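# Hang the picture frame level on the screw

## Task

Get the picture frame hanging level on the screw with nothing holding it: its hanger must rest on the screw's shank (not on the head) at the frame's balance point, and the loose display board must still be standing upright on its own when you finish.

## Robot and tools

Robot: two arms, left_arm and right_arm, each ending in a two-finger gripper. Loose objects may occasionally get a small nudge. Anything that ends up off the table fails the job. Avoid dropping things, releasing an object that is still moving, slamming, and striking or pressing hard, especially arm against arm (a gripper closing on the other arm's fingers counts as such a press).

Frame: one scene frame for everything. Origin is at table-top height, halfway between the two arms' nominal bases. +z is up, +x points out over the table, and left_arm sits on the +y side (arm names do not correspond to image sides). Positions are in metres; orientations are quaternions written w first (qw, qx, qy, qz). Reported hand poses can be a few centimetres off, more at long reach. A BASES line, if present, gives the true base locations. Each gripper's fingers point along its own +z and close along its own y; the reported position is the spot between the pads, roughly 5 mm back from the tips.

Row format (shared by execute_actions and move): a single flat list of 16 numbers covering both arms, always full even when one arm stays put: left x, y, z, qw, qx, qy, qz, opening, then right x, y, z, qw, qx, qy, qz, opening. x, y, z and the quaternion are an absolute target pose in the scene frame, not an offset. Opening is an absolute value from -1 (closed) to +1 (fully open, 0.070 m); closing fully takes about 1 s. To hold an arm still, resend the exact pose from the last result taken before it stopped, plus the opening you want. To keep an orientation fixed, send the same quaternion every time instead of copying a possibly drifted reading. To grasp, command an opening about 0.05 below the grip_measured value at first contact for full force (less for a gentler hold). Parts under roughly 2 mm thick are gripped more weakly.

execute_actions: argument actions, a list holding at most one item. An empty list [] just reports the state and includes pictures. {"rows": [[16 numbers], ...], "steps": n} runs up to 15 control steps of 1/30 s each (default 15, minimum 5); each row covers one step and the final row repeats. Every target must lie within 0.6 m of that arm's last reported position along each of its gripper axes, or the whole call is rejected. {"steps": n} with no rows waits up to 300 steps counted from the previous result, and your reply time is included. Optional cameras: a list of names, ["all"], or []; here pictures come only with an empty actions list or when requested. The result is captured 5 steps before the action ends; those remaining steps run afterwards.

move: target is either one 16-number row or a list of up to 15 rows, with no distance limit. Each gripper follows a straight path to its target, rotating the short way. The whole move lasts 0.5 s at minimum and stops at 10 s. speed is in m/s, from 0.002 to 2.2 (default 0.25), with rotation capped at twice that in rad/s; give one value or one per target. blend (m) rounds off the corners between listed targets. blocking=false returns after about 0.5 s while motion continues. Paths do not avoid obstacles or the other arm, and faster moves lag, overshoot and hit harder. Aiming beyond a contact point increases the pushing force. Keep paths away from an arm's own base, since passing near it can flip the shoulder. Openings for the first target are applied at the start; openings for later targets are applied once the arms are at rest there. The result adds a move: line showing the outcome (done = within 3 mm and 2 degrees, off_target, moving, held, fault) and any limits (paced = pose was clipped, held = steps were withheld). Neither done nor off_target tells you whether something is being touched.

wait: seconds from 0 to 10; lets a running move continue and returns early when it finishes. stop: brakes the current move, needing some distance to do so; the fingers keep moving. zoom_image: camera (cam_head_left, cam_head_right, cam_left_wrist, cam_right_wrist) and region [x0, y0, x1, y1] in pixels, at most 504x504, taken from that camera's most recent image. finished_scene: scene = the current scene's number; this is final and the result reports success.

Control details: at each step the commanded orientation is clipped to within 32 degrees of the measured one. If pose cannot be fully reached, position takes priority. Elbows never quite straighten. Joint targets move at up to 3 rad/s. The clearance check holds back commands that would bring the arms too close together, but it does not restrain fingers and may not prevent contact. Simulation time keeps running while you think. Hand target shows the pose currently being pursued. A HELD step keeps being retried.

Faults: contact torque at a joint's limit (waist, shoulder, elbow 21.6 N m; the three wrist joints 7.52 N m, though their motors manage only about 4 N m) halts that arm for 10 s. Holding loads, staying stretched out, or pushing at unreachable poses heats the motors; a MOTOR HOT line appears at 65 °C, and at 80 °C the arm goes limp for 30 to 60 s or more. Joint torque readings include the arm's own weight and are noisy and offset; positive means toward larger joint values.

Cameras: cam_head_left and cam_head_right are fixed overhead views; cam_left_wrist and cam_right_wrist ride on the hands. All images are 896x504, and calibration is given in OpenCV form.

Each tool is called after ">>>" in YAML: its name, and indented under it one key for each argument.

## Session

>>> execute_actions:
  actions: []
  cameras: ["all"]

>>> zoom_image:
  camera: "cam_head_right"
  region: [380, 0, 520, 110]

>>> zoom_image:
  camera: "cam_head_left"
  region: [380, 0, 520, 110]

Scene clock: 0.00 s of 4500.00 s.
left_arm: end_effector_position=(+0.4202, +0.3387, +0.3327) grip_measured=+0.98 end_effector_quat_wxyz=(+0.569, -0.093, +0.773, -0.263) | right_arm: end_effector_position=(+0.0592, +0.1070, +0.2848) grip_measured=+0.98 end_effector_quat_wxyz=(-0.315, +0.854, -0.247, -0.332)
Joint positions: left_arm=[0.682 1.54 -1.063 -1.578 0.957 1.346 0.069] | right_arm=[1.098 1.584 -1.251 0.984 0.989 -1.935 0.069]
Joint torques (N m): no reading
Motor temperatures (°C): left_arm=[30 31 32 32 35 29] | right_arm=[29 30 33 34 38 31]
Hand target: left_arm +0.4202, +0.3387, +0.3327; +0.569, -0.093, +0.773, -0.263 | right_arm +0.0592, +0.1070, +0.2848; -0.315, +0.854, -0.247, -0.332
camera_calibration:
cam_left_wrist: T_world_to_cam=[[-0.138711, -0.855812, 0.498343, 0.185923], [-0.79869, -0.200849, -0.567233, 0.592911], [0.585536, -0.476703, -0.655668, 0.255234], [0, 0, 0, 1]] pos_world=[0.349893, 0.399872, 0.411014]
cam_right_wrist: T_world_to_cam=[[0.659904, 0.664249, 0.35114, -0.209496], [0.748492, -0.621906, -0.230199, 0.0814699], [0.0654668, 0.414735, -0.907584, 0.328533], [0, 0, 0, 1]] pos_world=[0.0557595, 0.0535699, 0.390488]

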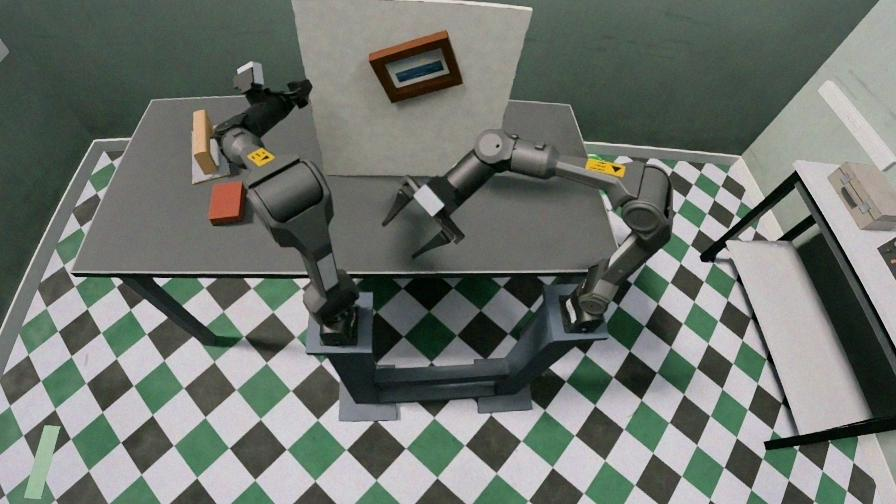

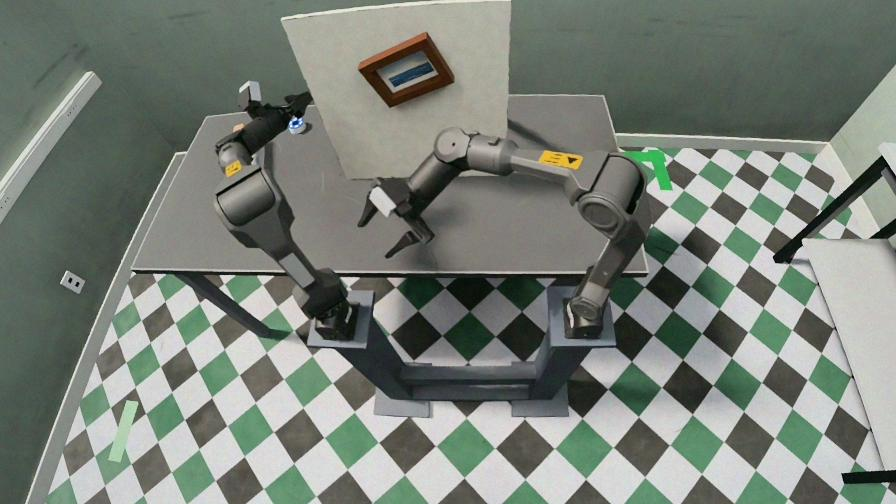

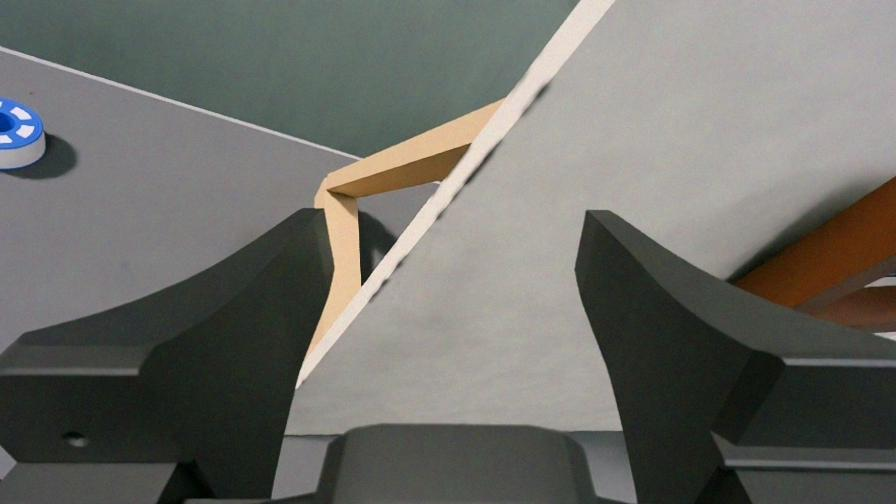

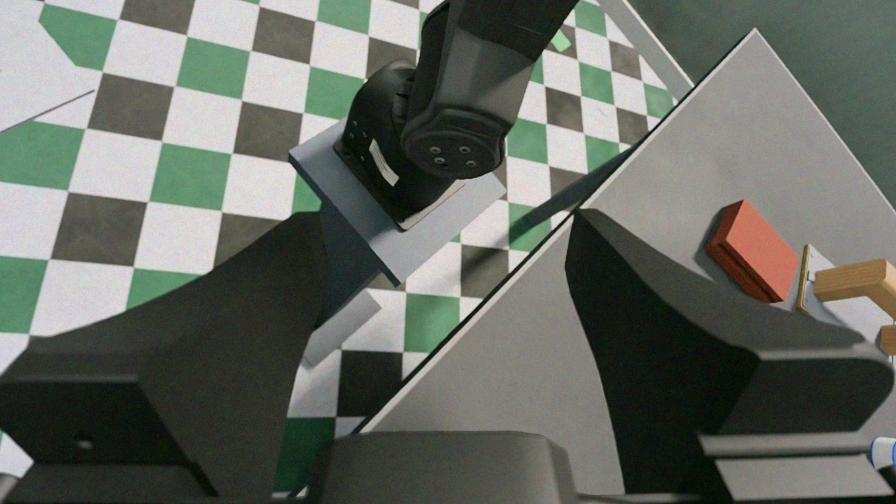

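Scaled by 3.600 from the camera's 896x504 image, which has a finer 1280x720 frame.

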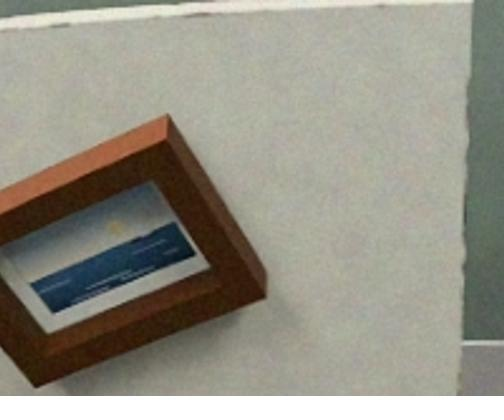

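Scaled by 3.600 from the camera's 896x504 image, which has a finer 1280x720 frame.

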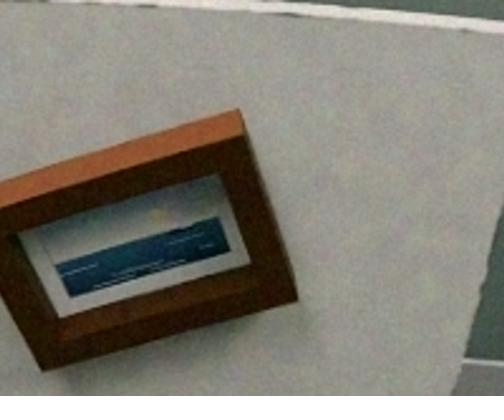

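>>> move:
  target:
    - [0.34,0.27,0.38,0.528,-0.354,0.616,-0.466,1.0,0.0592,0.1070,0.2848,-0.315,0.854,-0.247,-0.332,1.0]
    - [0.350,0.080,0.430,0.4146,-0.5664,0.3756,-0.6054,1.0,0.0592,0.1070,0.2848,-0.315,0.854,-0.247,-0.332,1.0]
  speed: 0.5
  blend: [0.03,0]
  cameras: ["cam_left_wrist","cam_head_left"]

>>> zoom_image:
  camera: "cam_left_wrist"
  region: [300, 0, 800, 500]

Scene clock: 6.60 s of 4500.00 s.
left_arm: end_effector_position=(+0.3501, +0.0798, +0.4292) grip_measured=+0.98 end_effector_quat_wxyz=(-0.415, +0.566, -0.376, +0.605) | right_arm: end_effector_position=(+0.0590, +0.1070, +0.2848) grip_measured=+0.98 end_effector_quat_wxyz=(-0.315, +0.854, -0.247, -0.332)
Joint positions: left_arm=[-0.9 1.276 -0.94 -1.298 -0.968 -0.743 0.069] | right_arm=[1.098 1.584 -1.25 0.986 0.989 -1.937 0.069]
Joint torques (N m): left_arm=[0.37 -4.28 -3.44 0.71 -0.37 0.08] | right_arm=[-0.42 -6.62 -3.51 0.85 -0.19 -0.08]
Motor temperatures (°C): left_arm=[30 31 32 32 35 29] | right_arm=[29 30 33 34 38 31]
Hand target: left_arm +0.3500, +0.0800, +0.4300; -0.415, +0.566, -0.376, +0.605 | right_arm +0.0592, +0.1070, +0.2848; -0.315, +0.854, -0.247, -0.332
Off the commanded pose: left_arm 0.001 m, 0 deg | right_arm 0.000 m, 0 deg.
Kept back: nothing.
move: done
camera_calibration:
cam_left_wrist: T_world_to_cam=[[-0.0521555, 0.362577, 0.930493, -0.406443], [-0.570549, -0.775537, 0.270216, 0.14626], [0.819606, -0.516799, 0.247316, -0.230213], [0, 0, 0, 1]] pos_world=[0.250935, 0.141823, 0.395606]
Images, in order (width x height): cam_head_left 896x504, cam_left_wrist 896x504.

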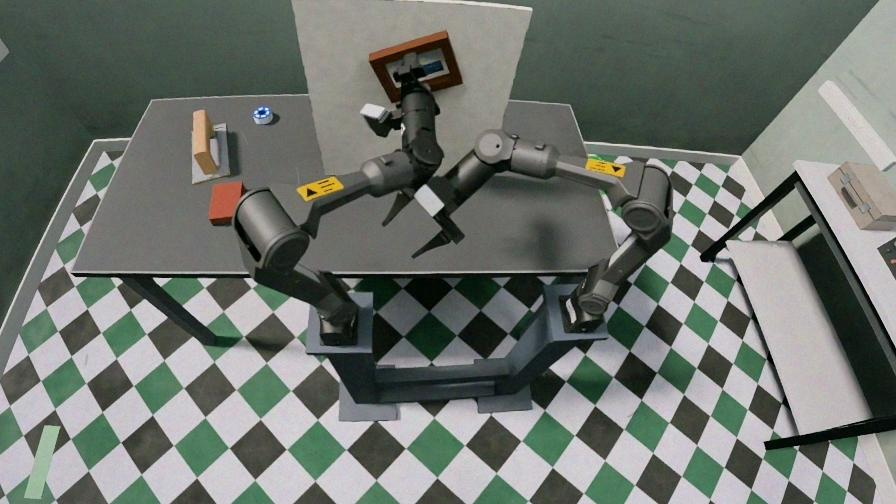

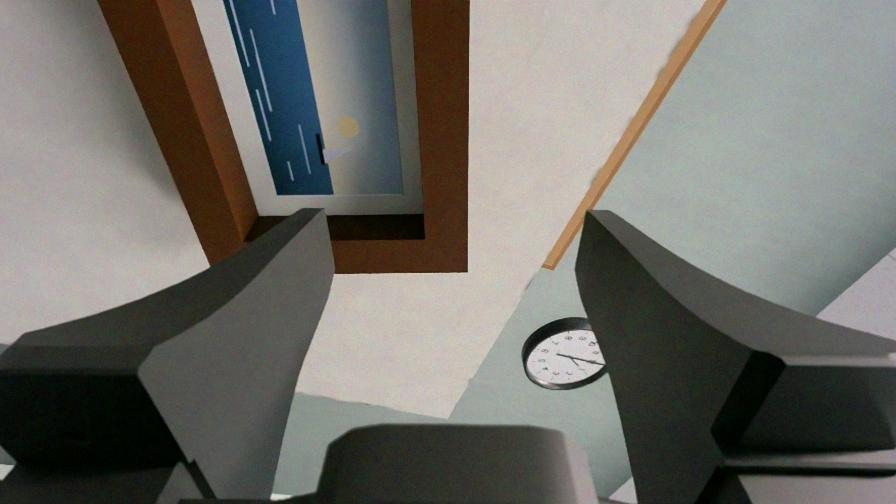

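Scaled by 1.008 from the camera's 896x504 image, which has a finer 1280x720 frame.

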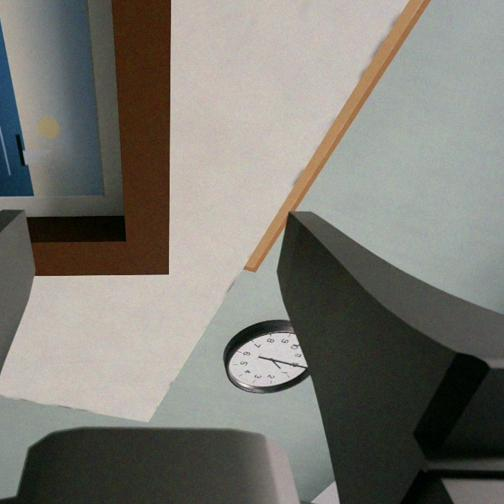

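>>> move:
  target:
    - [0.402,0.0743,0.4283,0.4146,-0.5664,0.3756,-0.6054,1.0,0.0592,0.1070,0.2848,-0.315,0.854,-0.247,-0.332,1.0]
  speed: 0.15
  cameras: ["cam_left_wrist","cam_head_left"]

>>> zoom_image:
  camera: "cam_left_wrist"
  region: [150, 0, 650, 400]

Scene clock: 9.57 s of 4500.00 s.
left_arm: end_effector_position=(+0.4028, +0.0743, +0.4280) grip_measured=+0.98 end_effector_quat_wxyz=(-0.415, +0.567, -0.376, +0.605) | right_arm: end_effector_position=(+0.0590, +0.1070, +0.2848) grip_measured=+0.98 end_effector_quat_wxyz=(-0.315, +0.854, -0.247, -0.332)
Joint positions: left_arm=[-0.743 1.419 -1.063 -1.205 -0.831 -0.829 0.069] | right_arm=[1.098 1.584 -1.25 0.986 0.989 -1.937 0.069]
Joint torques (N m): left_arm=[-0.85 -6.17 -2.93 0.5 -0.82 0.12] | right_arm=[-0.43 -6.64 -3.55 0.82 -0.19 -0.05]
Motor temperatures (°C): left_arm=[30 31 32 32 35 29] | right_arm=[29 30 33 34 38 31]
Hand target: left_arm +0.4020, +0.0743, +0.4283; -0.415, +0.566, -0.376, +0.605 | right_arm +0.0592, +0.1070, +0.2848; -0.315, +0.854, -0.247, -0.332
Off the commanded pose: left_arm 0.001 m, 0 deg | right_arm 0.000 m, 0 deg.
Kept back: nothing.
move: done
camera_calibration:
cam_left_wrist: T_world_to_cam=[[-0.052896, 0.363674, 0.930023, -0.4002], [-0.570532, -0.775364, 0.270747, 0.172041], [0.81957, -0.516286, 0.248501, -0.276424], [0, 0, 0, 1]] pos_world=[0.303535, 0.136223, 0.394307]
Images, in order (width x height): cam_head_left 896x504, cam_left_wrist 896x504.

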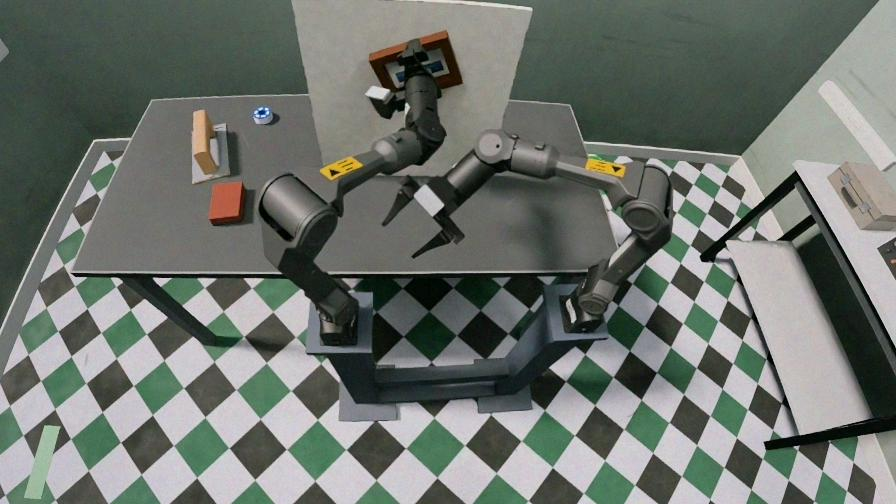

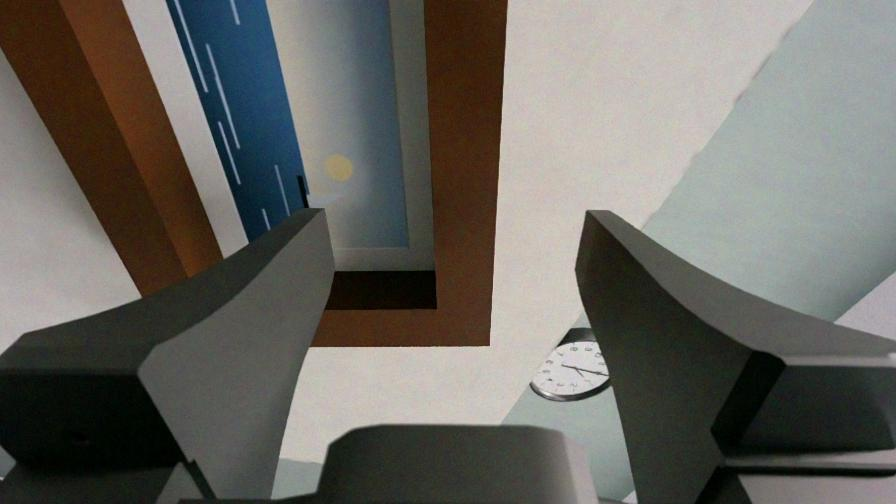

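Scaled by 1.008 from the camera's 896x504 image, which has a finer 1280x720 frame.

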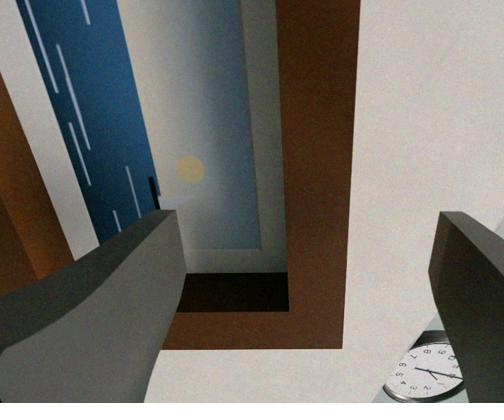

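>>> move:
  target:
    - [0.4327,0.0748,0.4315,0.4146,-0.5664,0.3756,-0.6054,1.0,0.0592,0.1070,0.2848,-0.315,0.854,-0.247,-0.332,1.0]
    - [0.4327,0.0748,0.4315,0.4146,-0.5664,0.3756,-0.6054,-0.65,0.0592,0.1070,0.2848,-0.315,0.854,-0.247,-0.332,1.0]
    - [0.4327,0.0748,0.4385,0.4146,-0.5664,0.3756,-0.6054,-0.65,0.0592,0.1070,0.2848,-0.315,0.854,-0.247,-0.332,1.0]
  speed: [0.12,0.1,0.05]
  cameras: ["cam_left_wrist"]

Scene clock: 13.70 s of 4500.00 s.
left_arm: end_effector_position=(+0.4330, +0.0738, +0.4366) grip_measured=-0.45 end_effector_quat_wxyz=(-0.413, +0.567, -0.378, +0.604) | right_arm: end_effector_position=(+0.0590, +0.1070, +0.2848) grip_measured=+0.98 end_effector_quat_wxyz=(-0.315, +0.854, -0.247, -0.332)
Joint positions: left_arm=[-0.665 1.494 -1.178 -1.199 -0.742 -0.812 0.019] | right_arm=[1.098 1.584 -1.25 0.986 0.989 -1.937 0.069]
Joint torques (N m): left_arm=[0.53 -7.02 -5.44 1.39 -1.02 0.02] | right_arm=[-0.42 -6.6 -3.56 0.78 -0.17 -0.02]
Motor temperatures (°C): left_arm=[30 31 32 32 35 29] | right_arm=[29 30 33 34 38 31]
Hand target: left_arm +0.4327, +0.0748, +0.4385; -0.415, +0.566, -0.376, +0.605 | right_arm +0.0592, +0.1070, +0.2848; -0.315, +0.854, -0.247, -0.332
Off the commanded pose: left_arm 0.002 m, 0 deg | right_arm 0.000 m, 0 deg.
Kept back: nothing.
move: done
camera_calibration:
cam_left_wrist: T_world_to_cam=[[-0.0484274, 0.362706, 0.930644, -0.408539], [-0.57152, -0.774199, 0.271994, 0.186482], [0.819158, -0.51871, 0.244786, -0.301578], [0, 0, 0, 1]] pos_world=[0.333833, 0.136122, 0.403305]
Images, in order (width x height): cam_left_wrist 896x504.

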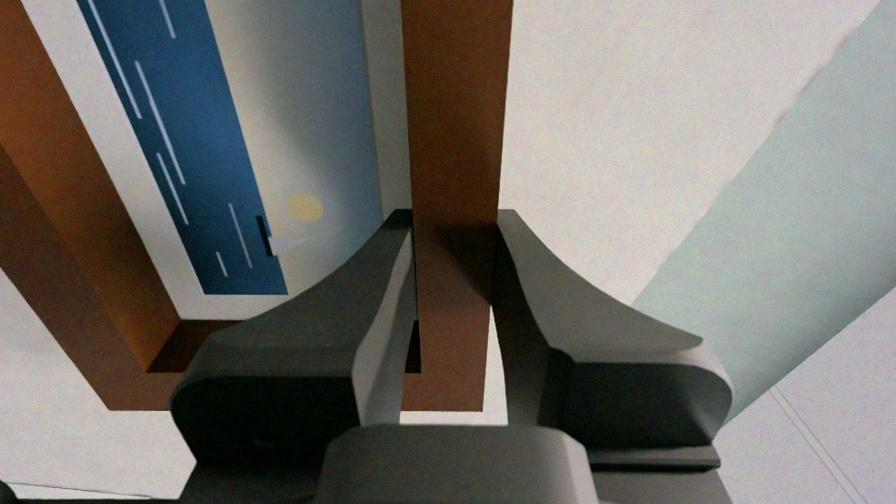

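>>> move:
  target:
    - [0.4345,0.0555,0.4535,0.5108,-0.489,0.489,-0.5108,-0.65,0.0592,0.1070,0.2848,-0.315,0.854,-0.247,-0.332,1.0]
  speed: 0.12
  cameras: ["cam_left_wrist","cam_head_left","cam_head_right"]

>>> zoom_image:
  camera: "cam_head_right"
  region: [340, 0, 480, 120]

Scene clock: 15.90 s of 4500.00 s.
left_arm: end_effector_position=(+0.4344, +0.0556, +0.4539) grip_measured=-0.45 end_effector_quat_wxyz=(+0.511, -0.489, +0.489, -0.511) | right_arm: end_effector_position=(+0.0590, +0.1070, +0.2848) grip_measured=+0.98 end_effector_quat_wxyz=(-0.315, +0.854, -0.247, -0.332)
Joint positions: left_arm=[-0.707 1.523 -1.303 -1.354 -0.732 -0.25 0.019] | right_arm=[1.098 1.584 -1.25 0.986 0.989 -1.937 0.069]
Joint torques (N m): left_arm=[0.94 -5.66 -4.96 1.37 -0.7 -0.01] | right_arm=[-0.4 -6.61 -3.56 0.77 -0.16 0]
Motor temperatures (°C): left_arm=[30 31 32 32 35 29] | right_arm=[29 30 33 34 38 31]
Hand target: left_arm +0.4345, +0.0555, +0.4535; +0.511, -0.489, +0.489, -0.511 | right_arm +0.0592, +0.1070, +0.2848; -0.315, +0.854, -0.247, -0.332
Off the commanded pose: left_arm 0.000 m, 0 deg | right_arm 0.000 m, 0 deg.
Kept back: nothing.
move: done
camera_calibration:
cam_left_wrist: T_world_to_cam=[[-0.0208922, -0.0114481, 0.999716, -0.440473], [-0.559693, -0.828429, -0.0211832, 0.299424], [0.828436, -0.559977, 0.0109002, -0.211913], [0, 0, 0, 1]] pos_world=[0.333939, 0.124343, 0.449001]
Images, in order (width x height): cam_head_left 896x504, cam_head_right 896x504, cam_left_wrist 896x504.

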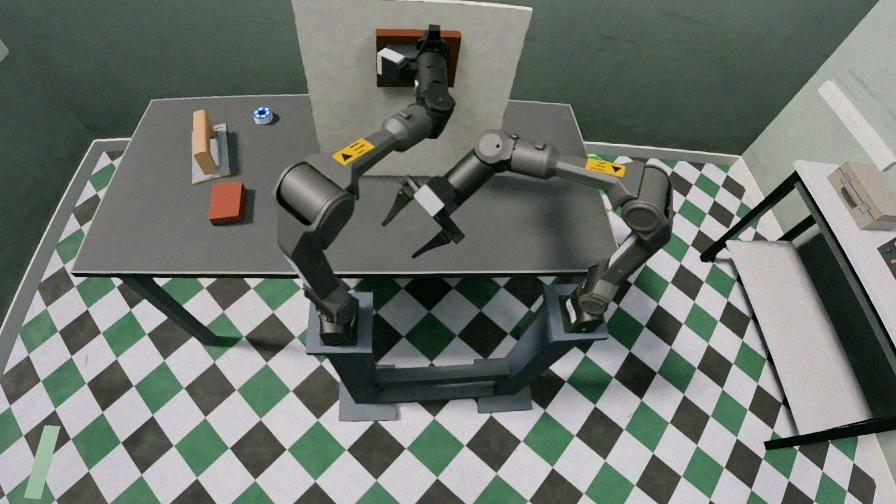

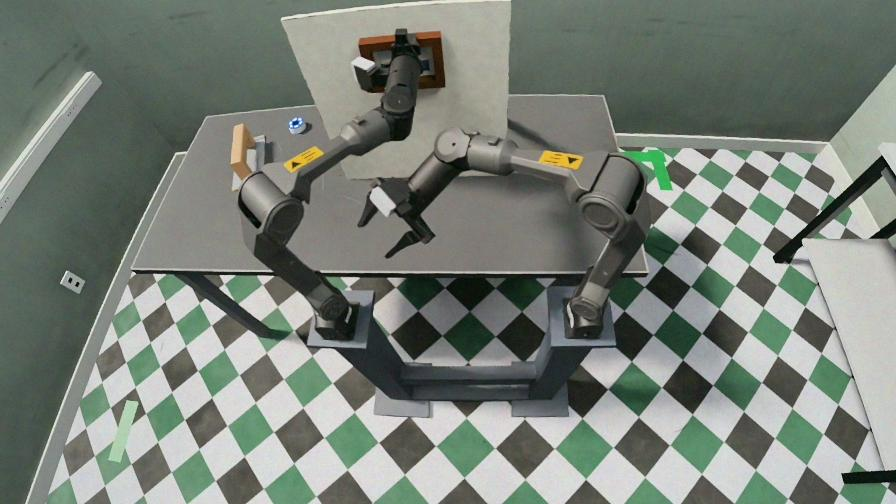

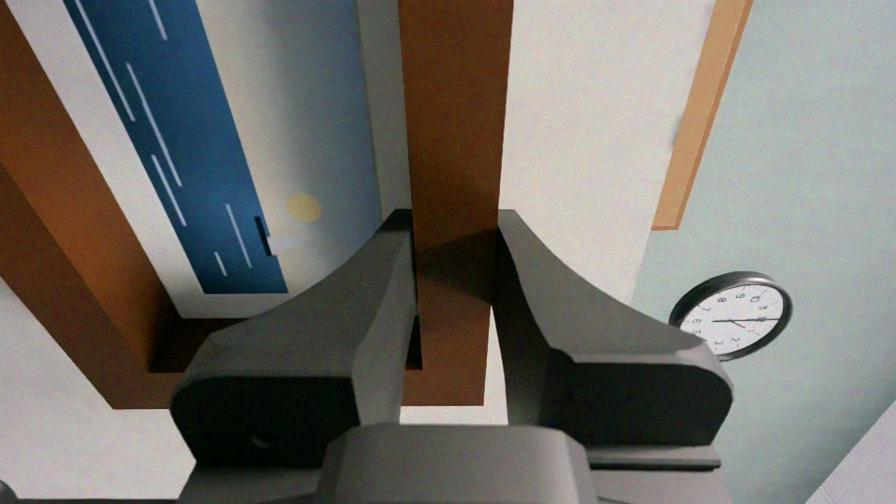

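Scaled by 3.600 from the camera's 896x504 image, which has a finer 1280x720 frame.

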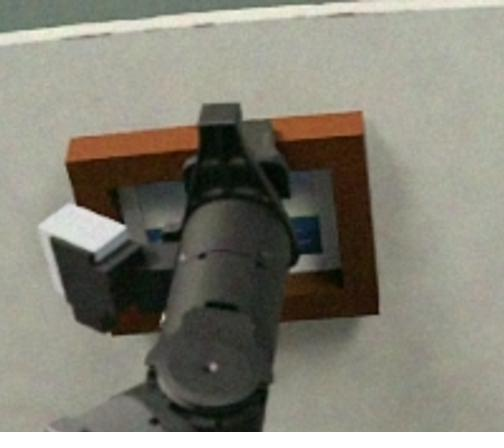

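>>> move:
  target:
    - [0.4345,0.0555,0.4465,0.5108,-0.489,0.489,-0.5108,-0.65,0.0592,0.1070,0.2848,-0.315,0.854,-0.247,-0.332,1.0]
  speed: 0.05
  cameras: []

Scene clock: 16.83 s of 4500.00 s.
left_arm: end_effector_position=(+0.4345, +0.0556, +0.4465) grip_measured=-0.45 end_effector_quat_wxyz=(+0.511, -0.489, +0.489, -0.511) | right_arm: end_effector_position=(+0.0590, +0.1070, +0.2848) grip_measured=+0.98 end_effector_quat_wxyz=(-0.315, +0.854, -0.247, -0.332)
Joint positions: left_arm=[-0.707 1.525 -1.277 -1.324 -0.739 -0.291 0.019] | right_arm=[1.098 1.584 -1.25 0.986 0.989 -1.937 0.069]
Joint torques (N m): left_arm=[1.15 -5.36 -3.51 0.98 -0.83 0.08] | right_arm=[-0.41 -6.58 -3.56 0.76 -0.16 0]
Motor temperatures (°C): left_arm=[30 31 32 32 35 29] | right_arm=[29 30 33 34 38 31]
Hand target: left_arm +0.4345, +0.0555, +0.4465; +0.511, -0.489, +0.489, -0.511 | right_arm +0.0592, +0.1070, +0.2848; -0.315, +0.854, -0.247, -0.332
Off the commanded pose: left_arm 0.000 m, 0 deg | right_arm 0.000 m, 0 deg.
Kept back: nothing.
move: done
No camera images: "cameras" was empty.

>>> move:
  target:
    - [0.4345,0.0555,0.4425,0.5108,-0.489,0.489,-0.5108,-0.65,0.0592,0.1070,0.2848,-0.315,0.854,-0.247,-0.332,1.0]
  speed: 0.05
  cameras: []

Scene clock: 17.77 s of 4500.00 s.
left_arm: end_effector_position=(+0.4344, +0.0556, +0.4429) grip_measured=-0.45 end_effector_quat_wxyz=(+0.511, -0.489, +0.489, -0.511) | right_arm: end_effector_position=(+0.0590, +0.1070, +0.2848) grip_measured=+0.98 end_effector_quat_wxyz=(-0.315, +0.854, -0.247, -0.332)
Joint positions: left_arm=[-0.707 1.526 -1.263 -1.307 -0.742 -0.313 0.019] | right_arm=[1.098 1.584 -1.25 0.986 0.989 -1.937 0.069]
Joint torques (N m): left_arm=[1.2 -5.5 -3.36 1.03 -0.86 0] | right_arm=[-0.35 -6.53 -3.55 0.75 -0.15 0]
Motor temperatures (°C): left_arm=[30 31 32 32 35 29] | right_arm=[29 30 33 34 38 31]
Hand target: left_arm +0.4345, +0.0555, +0.4425; +0.511, -0.489, +0.489, -0.511 | right_arm +0.0592, +0.1070, +0.2848; -0.315, +0.854, -0.247, -0.332
Off the commanded pose: left_arm 0.000 m, 0 deg | right_arm 0.000 m, 0 deg.
Kept back: nothing.
move: done
No camera images: "cameras" was empty.

>>> move:
  target:
    - [0.4345,0.0555,0.4385,0.5108,-0.489,0.489,-0.5108,-0.65,0.0592,0.1070,0.2848,-0.315,0.854,-0.247,-0.332,1.0]
  speed: 0.04
  cameras: ["cam_left_wrist","cam_head_right"]

>>> zoom_image:
  camera: "cam_head_right"
  region: [340, 0, 480, 120]

Scene clock: 18.70 s of 4500.00 s.
left_arm: end_effector_position=(+0.4345, +0.0554, +0.4383) grip_measured=-0.45 end_effector_quat_wxyz=(+0.511, -0.489, +0.489, -0.511) | right_arm: end_effector_position=(+0.0590, +0.1070, +0.2848) grip_measured=+0.98 end_effector_quat_wxyz=(-0.315, +0.854, -0.247, -0.332)
Joint positions: left_arm=[-0.707 1.528 -1.247 -1.291 -0.746 -0.336 0.019] | right_arm=[1.098 1.584 -1.25 0.986 0.989 -1.937 0.069]
Joint torques (N m): left_arm=[0.69 -5.82 -3.38 1.08 -0.96 0.08] | right_arm=[-0.38 -6.53 -3.56 0.75 -0.14 0.02]
Motor temperatures (°C): left_arm=[30 31 32 32 35 29] | right_arm=[29 30 33 34 38 31]
Hand target: left_arm +0.4345, +0.0555, +0.4385; +0.511, -0.489, +0.489, -0.511 | right_arm +0.0592, +0.1070, +0.2848; -0.315, +0.854, -0.247, -0.332
Off the commanded pose: left_arm 0.000 m, 0 deg | right_arm 0.000 m, 0 deg.
Kept back: nothing.
move: done
camera_calibration:
cam_left_wrist: T_world_to_cam=[[-0.0197607, -0.0113774, 0.99974, -0.425473], [-0.560144, -0.828141, -0.0204962, 0.298861], [0.828159, -0.560404, 0.00999164, -0.211482], [0, 0, 0, 1]] pos_world=[0.334139, 0.124143, 0.433601]
Images, in order (width x height): cam_head_right 896x504, cam_left_wrist 896x504.

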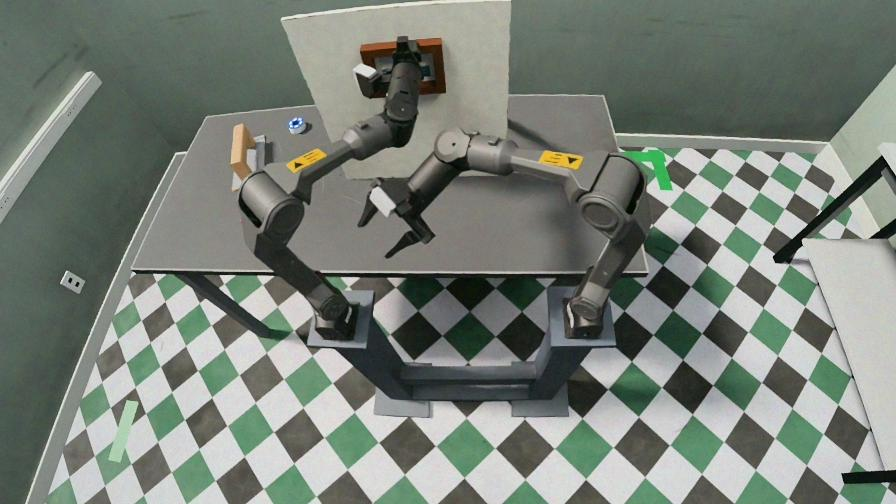

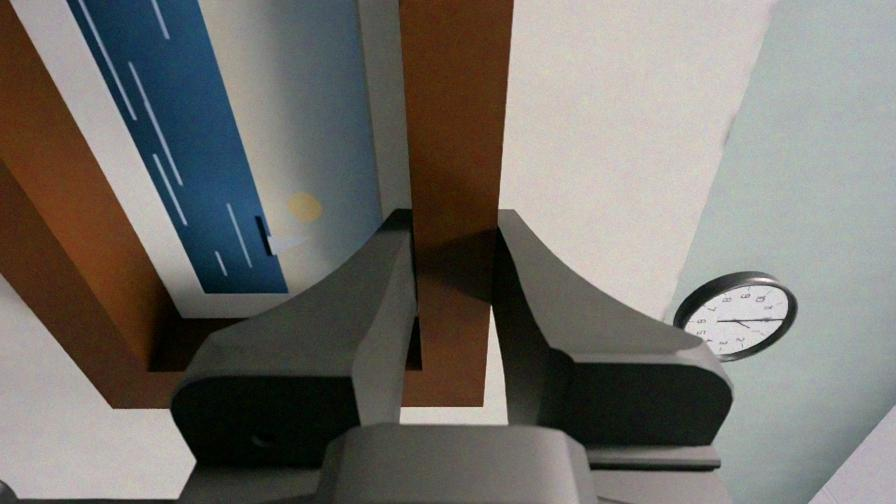

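Scaled by 3.600 from the camera's 896x504 image, which has a finer 1280x720 frame.

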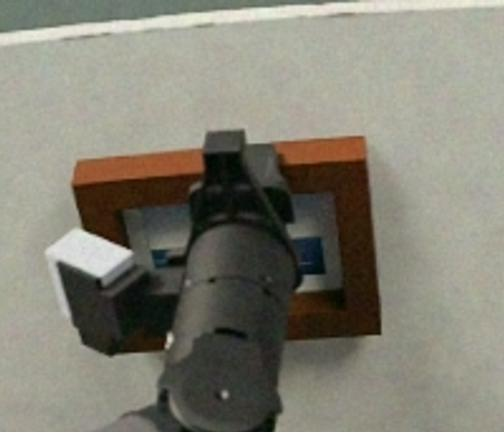

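>>> move:
  target:
    - [0.4345,0.0555,0.4350,0.5108,-0.489,0.489,-0.5108,-0.65,0.0592,0.1070,0.2848,-0.315,0.854,-0.247,-0.332,1.0]
  speed: 0.04
  cameras: []

Scene clock: 19.67 s of 4500.00 s.
left_arm: end_effector_position=(+0.4344, +0.0555, +0.4352) grip_measured=-0.45 end_effector_quat_wxyz=(+0.511, -0.489, +0.489, -0.511) | right_arm: end_effector_position=(+0.0590, +0.1070, +0.2848) grip_measured=+0.98 end_effector_quat_wxyz=(-0.315, +0.854, -0.247, -0.332)
Joint positions: left_arm=[-0.707 1.529 -1.235 -1.277 -0.75 -0.355 0.019] | right_arm=[1.098 1.584 -1.25 0.986 0.989 -1.937 0.069]
Joint torques (N m): left_arm=[0.12 -6.06 -3.41 1.09 -1.01 0.03] | right_arm=[-0.38 -6.57 -3.55 0.74 -0.14 0.02]
Motor temperatures (°C): left_arm=[30 31 32 32 35 29] | right_arm=[29 30 33 34 38 31]
Hand target: left_arm +0.4345, +0.0555, +0.4350; +0.511, -0.489, +0.489, -0.511 | right_arm +0.0592, +0.1070, +0.2848; -0.315, +0.854, -0.247, -0.332
Off the commanded pose: left_arm 0.000 m, 0 deg | right_arm 0.000 m, 0 deg.
Kept back: nothing.
move: done
No camera images: "cameras" was empty.

>>> move:
  target:
    - [0.4345,0.0555,0.4310,0.5108,-0.489,0.489,-0.5108,-0.65,0.0592,0.1070,0.2848,-0.315,0.854,-0.247,-0.332,1.0]
  speed: 0.04
  cameras: []

Scene clock: 20.60 s of 4500.00 s.
left_arm: end_effector_position=(+0.4344, +0.0557, +0.4314) grip_measured=-0.45 end_effector_quat_wxyz=(+0.511, -0.489, +0.489, -0.511) | right_arm: end_effector_position=(+0.0590, +0.1070, +0.2848) grip_measured=+0.98 end_effector_quat_wxyz=(-0.315, +0.854, -0.247, -0.332)
Joint positions: left_arm=[-0.707 1.53 -1.222 -1.26 -0.756 -0.377 0.019] | right_arm=[1.098 1.584 -1.25 0.986 0.989 -1.937 0.069]
Joint torques (N m): left_arm=[-0.42 -5.93 -3.42 0.96 -0.98 0.02] | right_arm=[-0.35 -6.49 -3.59 0.73 -0.14 0.03]
Motor temperatures (°C): left_arm=[30 31 32 32 35 29] | right_arm=[29 30 33 34 38 31]
Hand target: left_arm +0.4345, +0.0555, +0.4310; +0.511, -0.489, +0.489, -0.511 | right_arm +0.0592, +0.1070, +0.2848; -0.315, +0.854, -0.247, -0.332
Off the commanded pose: left_arm 0.000 m, 0 deg | right_arm 0.000 m, 0 deg.
Kept back: nothing.
move: done
No camera images: "cameras" was empty.

>>> move:
  target:
    - [0.4345,0.0550,0.4260,0.5108,-0.489,0.489,-0.5108,-0.65,0.0592,0.1070,0.2848,-0.315,0.854,-0.247,-0.332,1.0]
  speed: 0.04
  cameras: []

Scene clock: 21.60 s of 4500.00 s.
left_arm: end_effector_position=(+0.4339, +0.0563, +0.4299) grip_measured=-0.45 end_effector_quat_wxyz=(+0.513, -0.488, +0.486, -0.513) | right_arm: end_effector_position=(+0.0590, +0.1070, +0.2848) grip_measured=+0.98 end_effector_quat_wxyz=(-0.315, +0.854, -0.247, -0.332)
Joint positions: left_arm=[-0.708 1.53 -1.208 -1.239 -0.766 -0.403 0.019] | right_arm=[1.098 1.584 -1.25 0.986 0.989 -1.937 0.069]
Joint torques (N m): left_arm=[-0.84 -1.48 1.16 -1.22 0.89 -0.32] | right_arm=[-0.38 -6.5 -3.57 0.72 -0.14 0.03]
Motor temperatures (°C): left_arm=[30 31 32 32 35 29] | right_arm=[29 30 33 34 38 31]
Hand target: left_arm +0.4345, +0.0550, +0.4260; +0.511, -0.489, +0.489, -0.511 | right_arm +0.0592, +0.1070, +0.2848; -0.315, +0.854, -0.247, -0.332
Off the commanded pose: left_arm 0.004 m, 1 deg | right_arm 0.000 m, 0 deg.
Kept back: nothing.
move: off_target (left_arm)
No camera images: "cameras" was empty.

>>> move:
  target:
    - [0.4345,0.0555,0.4345,0.5108,-0.489,0.489,-0.5108,-0.65,0.0592,0.1070,0.2848,-0.315,0.854,-0.247,-0.332,1.0]
    - [0.4345,0.0520,0.4345,0.5108,-0.489,0.489,-0.5108,-0.65,0.0592,0.1070,0.2848,-0.315,0.854,-0.247,-0.332,1.0]
    - [0.4345,0.0520,0.4300,0.5108,-0.489,0.489,-0.5108,-0.65,0.0592,0.1070,0.2848,-0.315,0.854,-0.247,-0.332,1.0]
  speed: 0.05
  blend: [0.002,0.002,0]
  cameras: ["cam_left_wrist"]

Scene clock: 22.77 s of 4500.00 s.
left_arm: end_effector_position=(+0.4355, +0.0511, +0.4276) grip_measured=-0.45 end_effector_quat_wxyz=(+0.510, -0.489, +0.491, -0.509) | right_arm: end_effector_position=(+0.0590, +0.1070, +0.2848) grip_measured=+0.98 end_effector_quat_wxyz=(-0.315, +0.854, -0.247, -0.332)
Joint positions: left_arm=[-0.716 1.544 -1.226 -1.262 -0.763 -0.379 0.019] | right_arm=[1.098 1.584 -1.25 0.986 0.989 -1.937 0.069]
Joint torques (N m): left_arm=[-2.03 -4.57 -1.74 0.01 0.08 0] | right_arm=[-0.35 -6.53 -3.56 0.71 -0.13 0.04]
Motor temperatures (°C): left_arm=[30 31 32 32 35 29] | right_arm=[29 31 33 34 38 31]
Hand target: left_arm +0.4345, +0.0520, +0.4300; +0.511, -0.489, +0.489, -0.511 | right_arm +0.0592, +0.1070, +0.2848; -0.315, +0.854, -0.247, -0.332
Off the commanded pose: left_arm 0.003 m, 0 deg | right_arm 0.000 m, 0 deg.
Kept back: nothing.
move: done; blend cut to 0.0017 m at target 1, 0.0017 m at target 2
camera_calibration:
cam_left_wrist: T_world_to_cam=[[-0.0159891, -0.0136304, 0.999779, -0.416311], [-0.560959, -0.827595, -0.0202542, 0.295838], [0.827689, -0.561159, 0.00558639, -0.212448], [0, 0, 0, 1]] pos_world=[0.335137, 0.119943, 0.423398]
Images, in order (width x height): cam_left_wrist 896x504.

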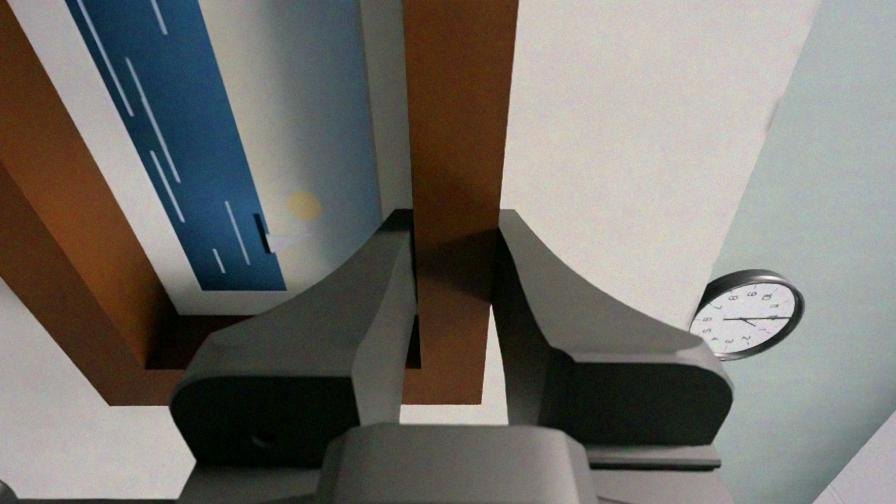

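>>> move:
  target:
    - [0.4352,0.0515,0.4290,0.5108,-0.489,0.489,-0.5108,-0.65,0.0592,0.1070,0.2848,-0.315,0.854,-0.247,-0.332,1.0]
    - [0.4352,0.0515,0.4290,0.5108,-0.489,0.489,-0.5108,0.0,0.0592,0.1070,0.2848,-0.315,0.854,-0.247,-0.332,1.0]
  speed: 0.03
  cameras: ["cam_left_wrist","cam_head_left","cam_head_right"]

>>> zoom_image:
  camera: "cam_head_right"
  region: [340, 0, 480, 120]

Scene clock: 24.37 s of 4500.00 s.
left_arm: end_effector_position=(+0.4351, +0.0514, +0.4289) grip_measured=+0.00 end_effector_quat_wxyz=(+0.511, -0.489, +0.489, -0.511) | right_arm: end_effector_position=(+0.0590, +0.1070, +0.2848) grip_measured=+0.98 end_effector_quat_wxyz=(-0.315, +0.854, -0.247, -0.332)
Joint positions: left_arm=[-0.716 1.543 -1.226 -1.258 -0.767 -0.382 0.035] | right_arm=[1.098 1.584 -1.25 0.986 0.989 -1.937 0.069]
Joint torques (N m): left_arm=[0.4 -6.56 -3.59 0.43 -0.46 0.03] | right_arm=[-0.37 -6.5 -3.58 0.7 -0.12 0.05]
Motor temperatures (°C): left_arm=[30 31 32 32 35 29] | right_arm=[29 31 33 34 37 31]
Hand target: left_arm +0.4352, +0.0515, +0.4290; +0.511, -0.489, +0.489, -0.511 | right_arm +0.0592, +0.1070, +0.2848; -0.315, +0.854, -0.247, -0.332
Off the commanded pose: left_arm 0.000 m, 0 deg | right_arm 0.000 m, 0 deg.
Kept back: nothing.
move: done
camera_calibration:
cam_left_wrist: T_world_to_cam=[[-0.0203825, -0.0122919, 0.999717, -0.41568], [-0.559629, -0.828462, -0.0215961, 0.296023], [0.828493, -0.55991, 0.0100073, -0.214304], [0, 0, 0, 1]] pos_world=[0.334739, 0.120143, 0.4241]
Images, in order (width x height): cam_head_left 896x504, cam_head_right 896x504, cam_left_wrist 896x504.

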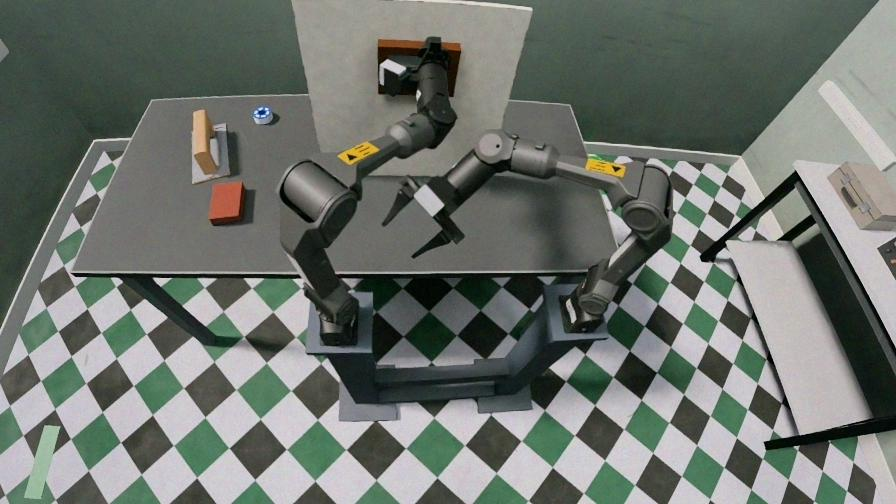

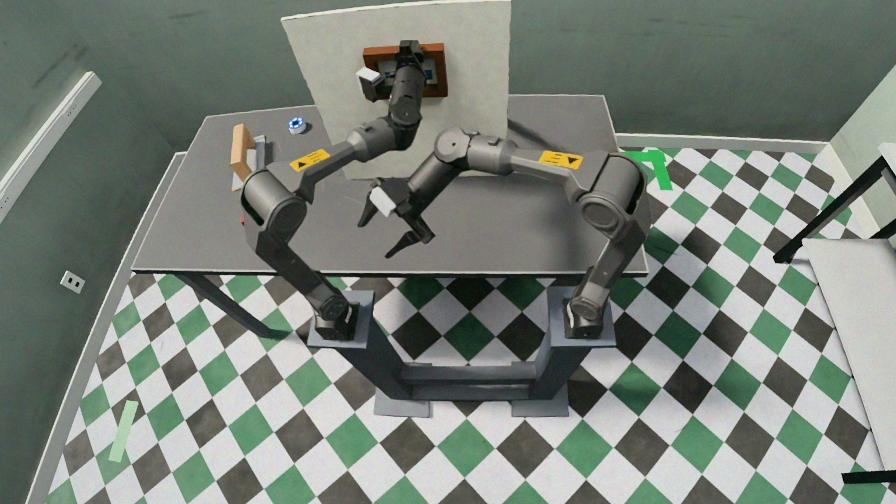

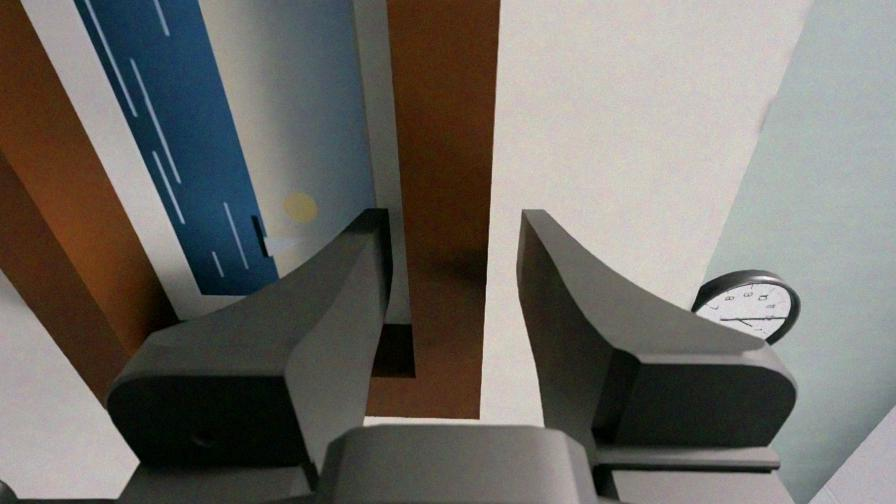

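Scaled by 3.600 from the camera's 896x504 image, which has a finer 1280x720 frame.

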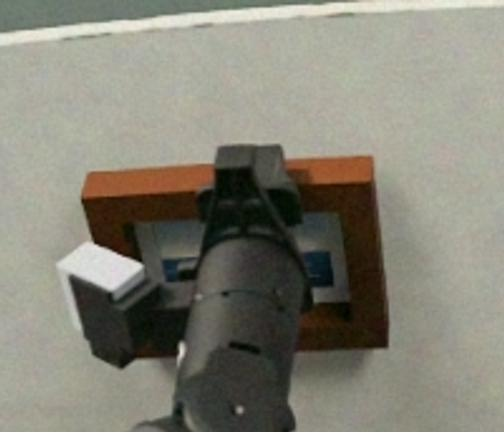

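>>> zoom_image:
  camera: "cam_head_left"
  region: [360, 20, 480, 110]

Scaled by 4.200 from the camera's 896x504 image, which has a finer 1280x720 frame.

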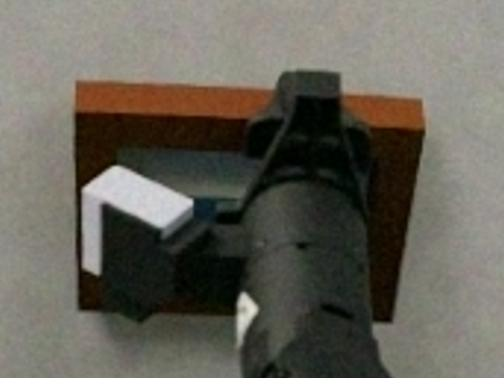

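>>> move:
  target:
    - [0.385,0.0514,0.4268,0.5108,-0.489,0.489,-0.5108,0.0,0.0592,0.1070,0.2848,-0.315,0.854,-0.247,-0.332,1.0]
    - [0.340,0.075,0.427,0.5,-0.5,0.5,-0.5,0.0,0.0592,0.1070,0.2848,-0.315,0.854,-0.247,-0.332,1.0]
  speed: [0.12,0.25]
  blend: [0.01,0]
  cameras: ["cam_left_wrist","cam_head_left","cam_head_right"]

>>> zoom_image:
  camera: "cam_head_left"
  region: [360, 20, 480, 110]

>>> zoom_image:
  camera: "cam_head_right"
  region: [340, 20, 460, 110]

Scene clock: 27.33 s of 4500.00 s.
left_arm: end_effector_position=(+0.3655, +0.0617, +0.4259) grip_measured=+0.00 end_effector_quat_wxyz=(+0.505, -0.494, +0.495, -0.506) | right_arm: end_effector_position=(+0.0590, +0.1070, +0.2848) grip_measured=+0.98 end_effector_quat_wxyz=(-0.315, +0.854, -0.247, -0.332)
Joint positions: left_arm=[-0.887 1.344 -1.033 -1.366 -0.917 -0.301 0.035] | right_arm=[1.098 1.584 -1.25 0.986 0.989 -1.937 0.069]
Joint torques (N m): left_arm=[-0.24 -5.35 -3.14 0.58 -0.69 0.11] | right_arm=[-0.36 -6.43 -3.6 0.68 -0.11 0.07]
Motor temperatures (°C): left_arm=[30 31 32 32 35 29] | right_arm=[29 31 33 34 37 31]
Hand target: left_arm +0.3652, +0.0623, +0.4263; +0.505, -0.494, +0.495, -0.506 | right_arm +0.0592, +0.1070, +0.2848; -0.315, +0.854, -0.247, -0.332
Off the commanded pose: left_arm 0.029 m, 1 deg | right_arm 0.000 m, 0 deg.
Kept back: nothing.
move: held (left_arm; a check stopped the path); limits=held
pose unreachable (left arm): on one or more control steps of this call this arm could not follow its commanded pose, so it was not sent that pose on those steps. It may still have moved: this result reports where it is.
cause: moving toward the commanded pose would bring a part of the arm too close to another arm (a part of this arm just beyond joint 4 (forearm roll) and a part of the right arm just beyond its joint 6 (wrist roll)).
camera_calibration:
cam_left_wrist: T_world_to_cam=[[0.00140153, -0.0121094, 0.999926, -0.422053], [-0.561757, -0.827251, -0.0092309, 0.260922], [0.827301, -0.561702, -0.00796197, -0.142593], [0, 0, 0, 1]] pos_world=[0.265133, 0.130643, 0.423295]
Images, in order (width x height): cam_head_left 896x504, cam_head_right 896x504, cam_left_wrist 896x504.

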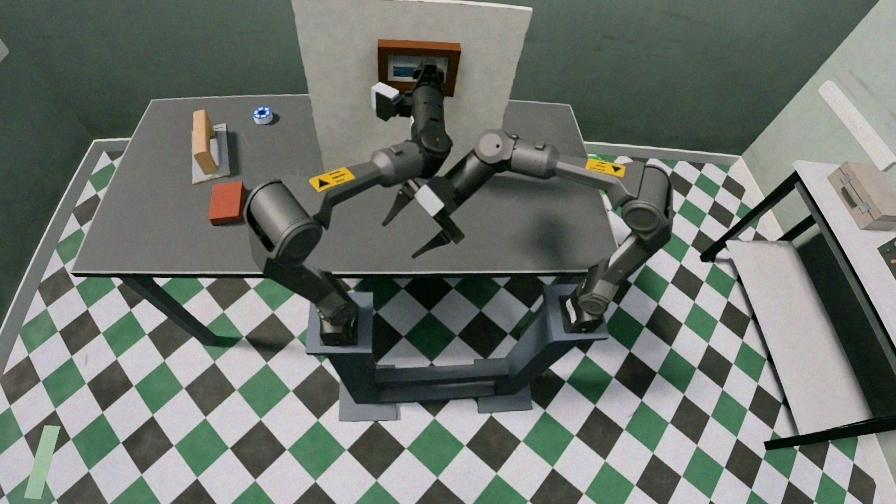

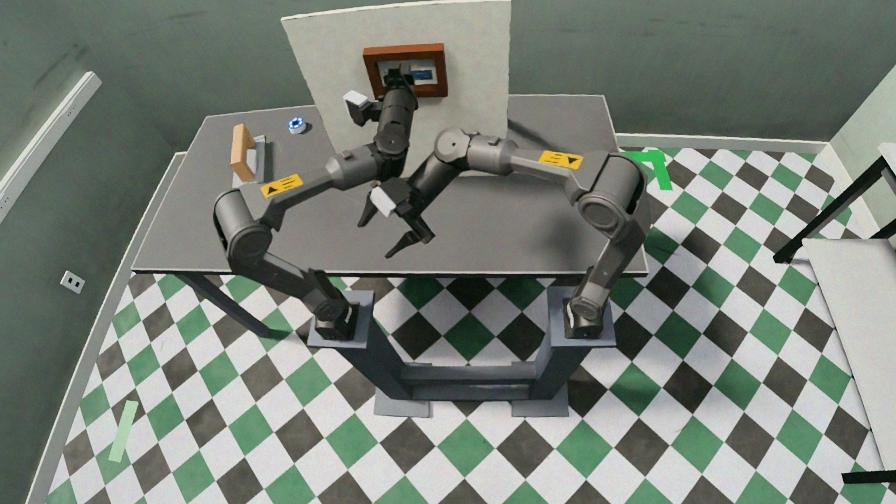

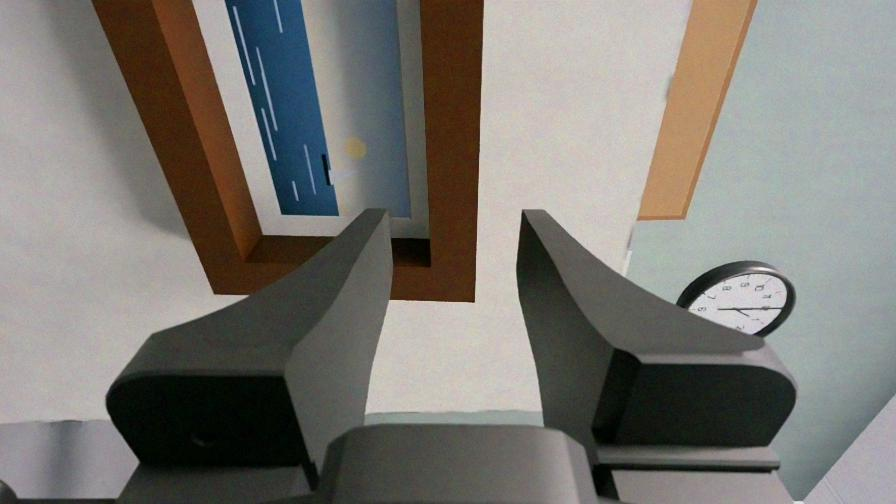

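Scaled by 4.200 from the camera's 896x504 image, which has a finer 1280x720 frame.

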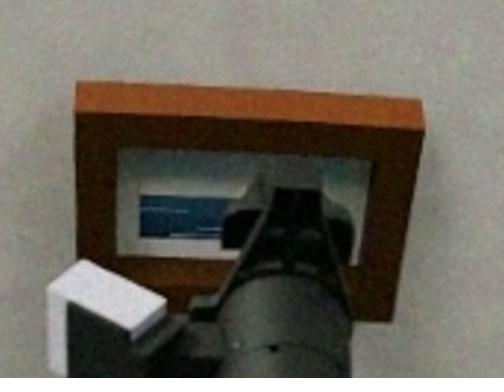

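Scaled by 4.200 from the camera's 896x504 image, which has a finer 1280x720 frame.

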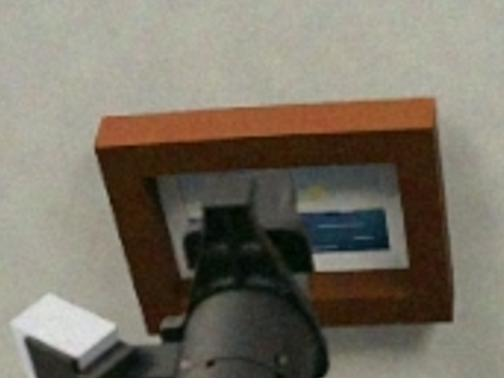

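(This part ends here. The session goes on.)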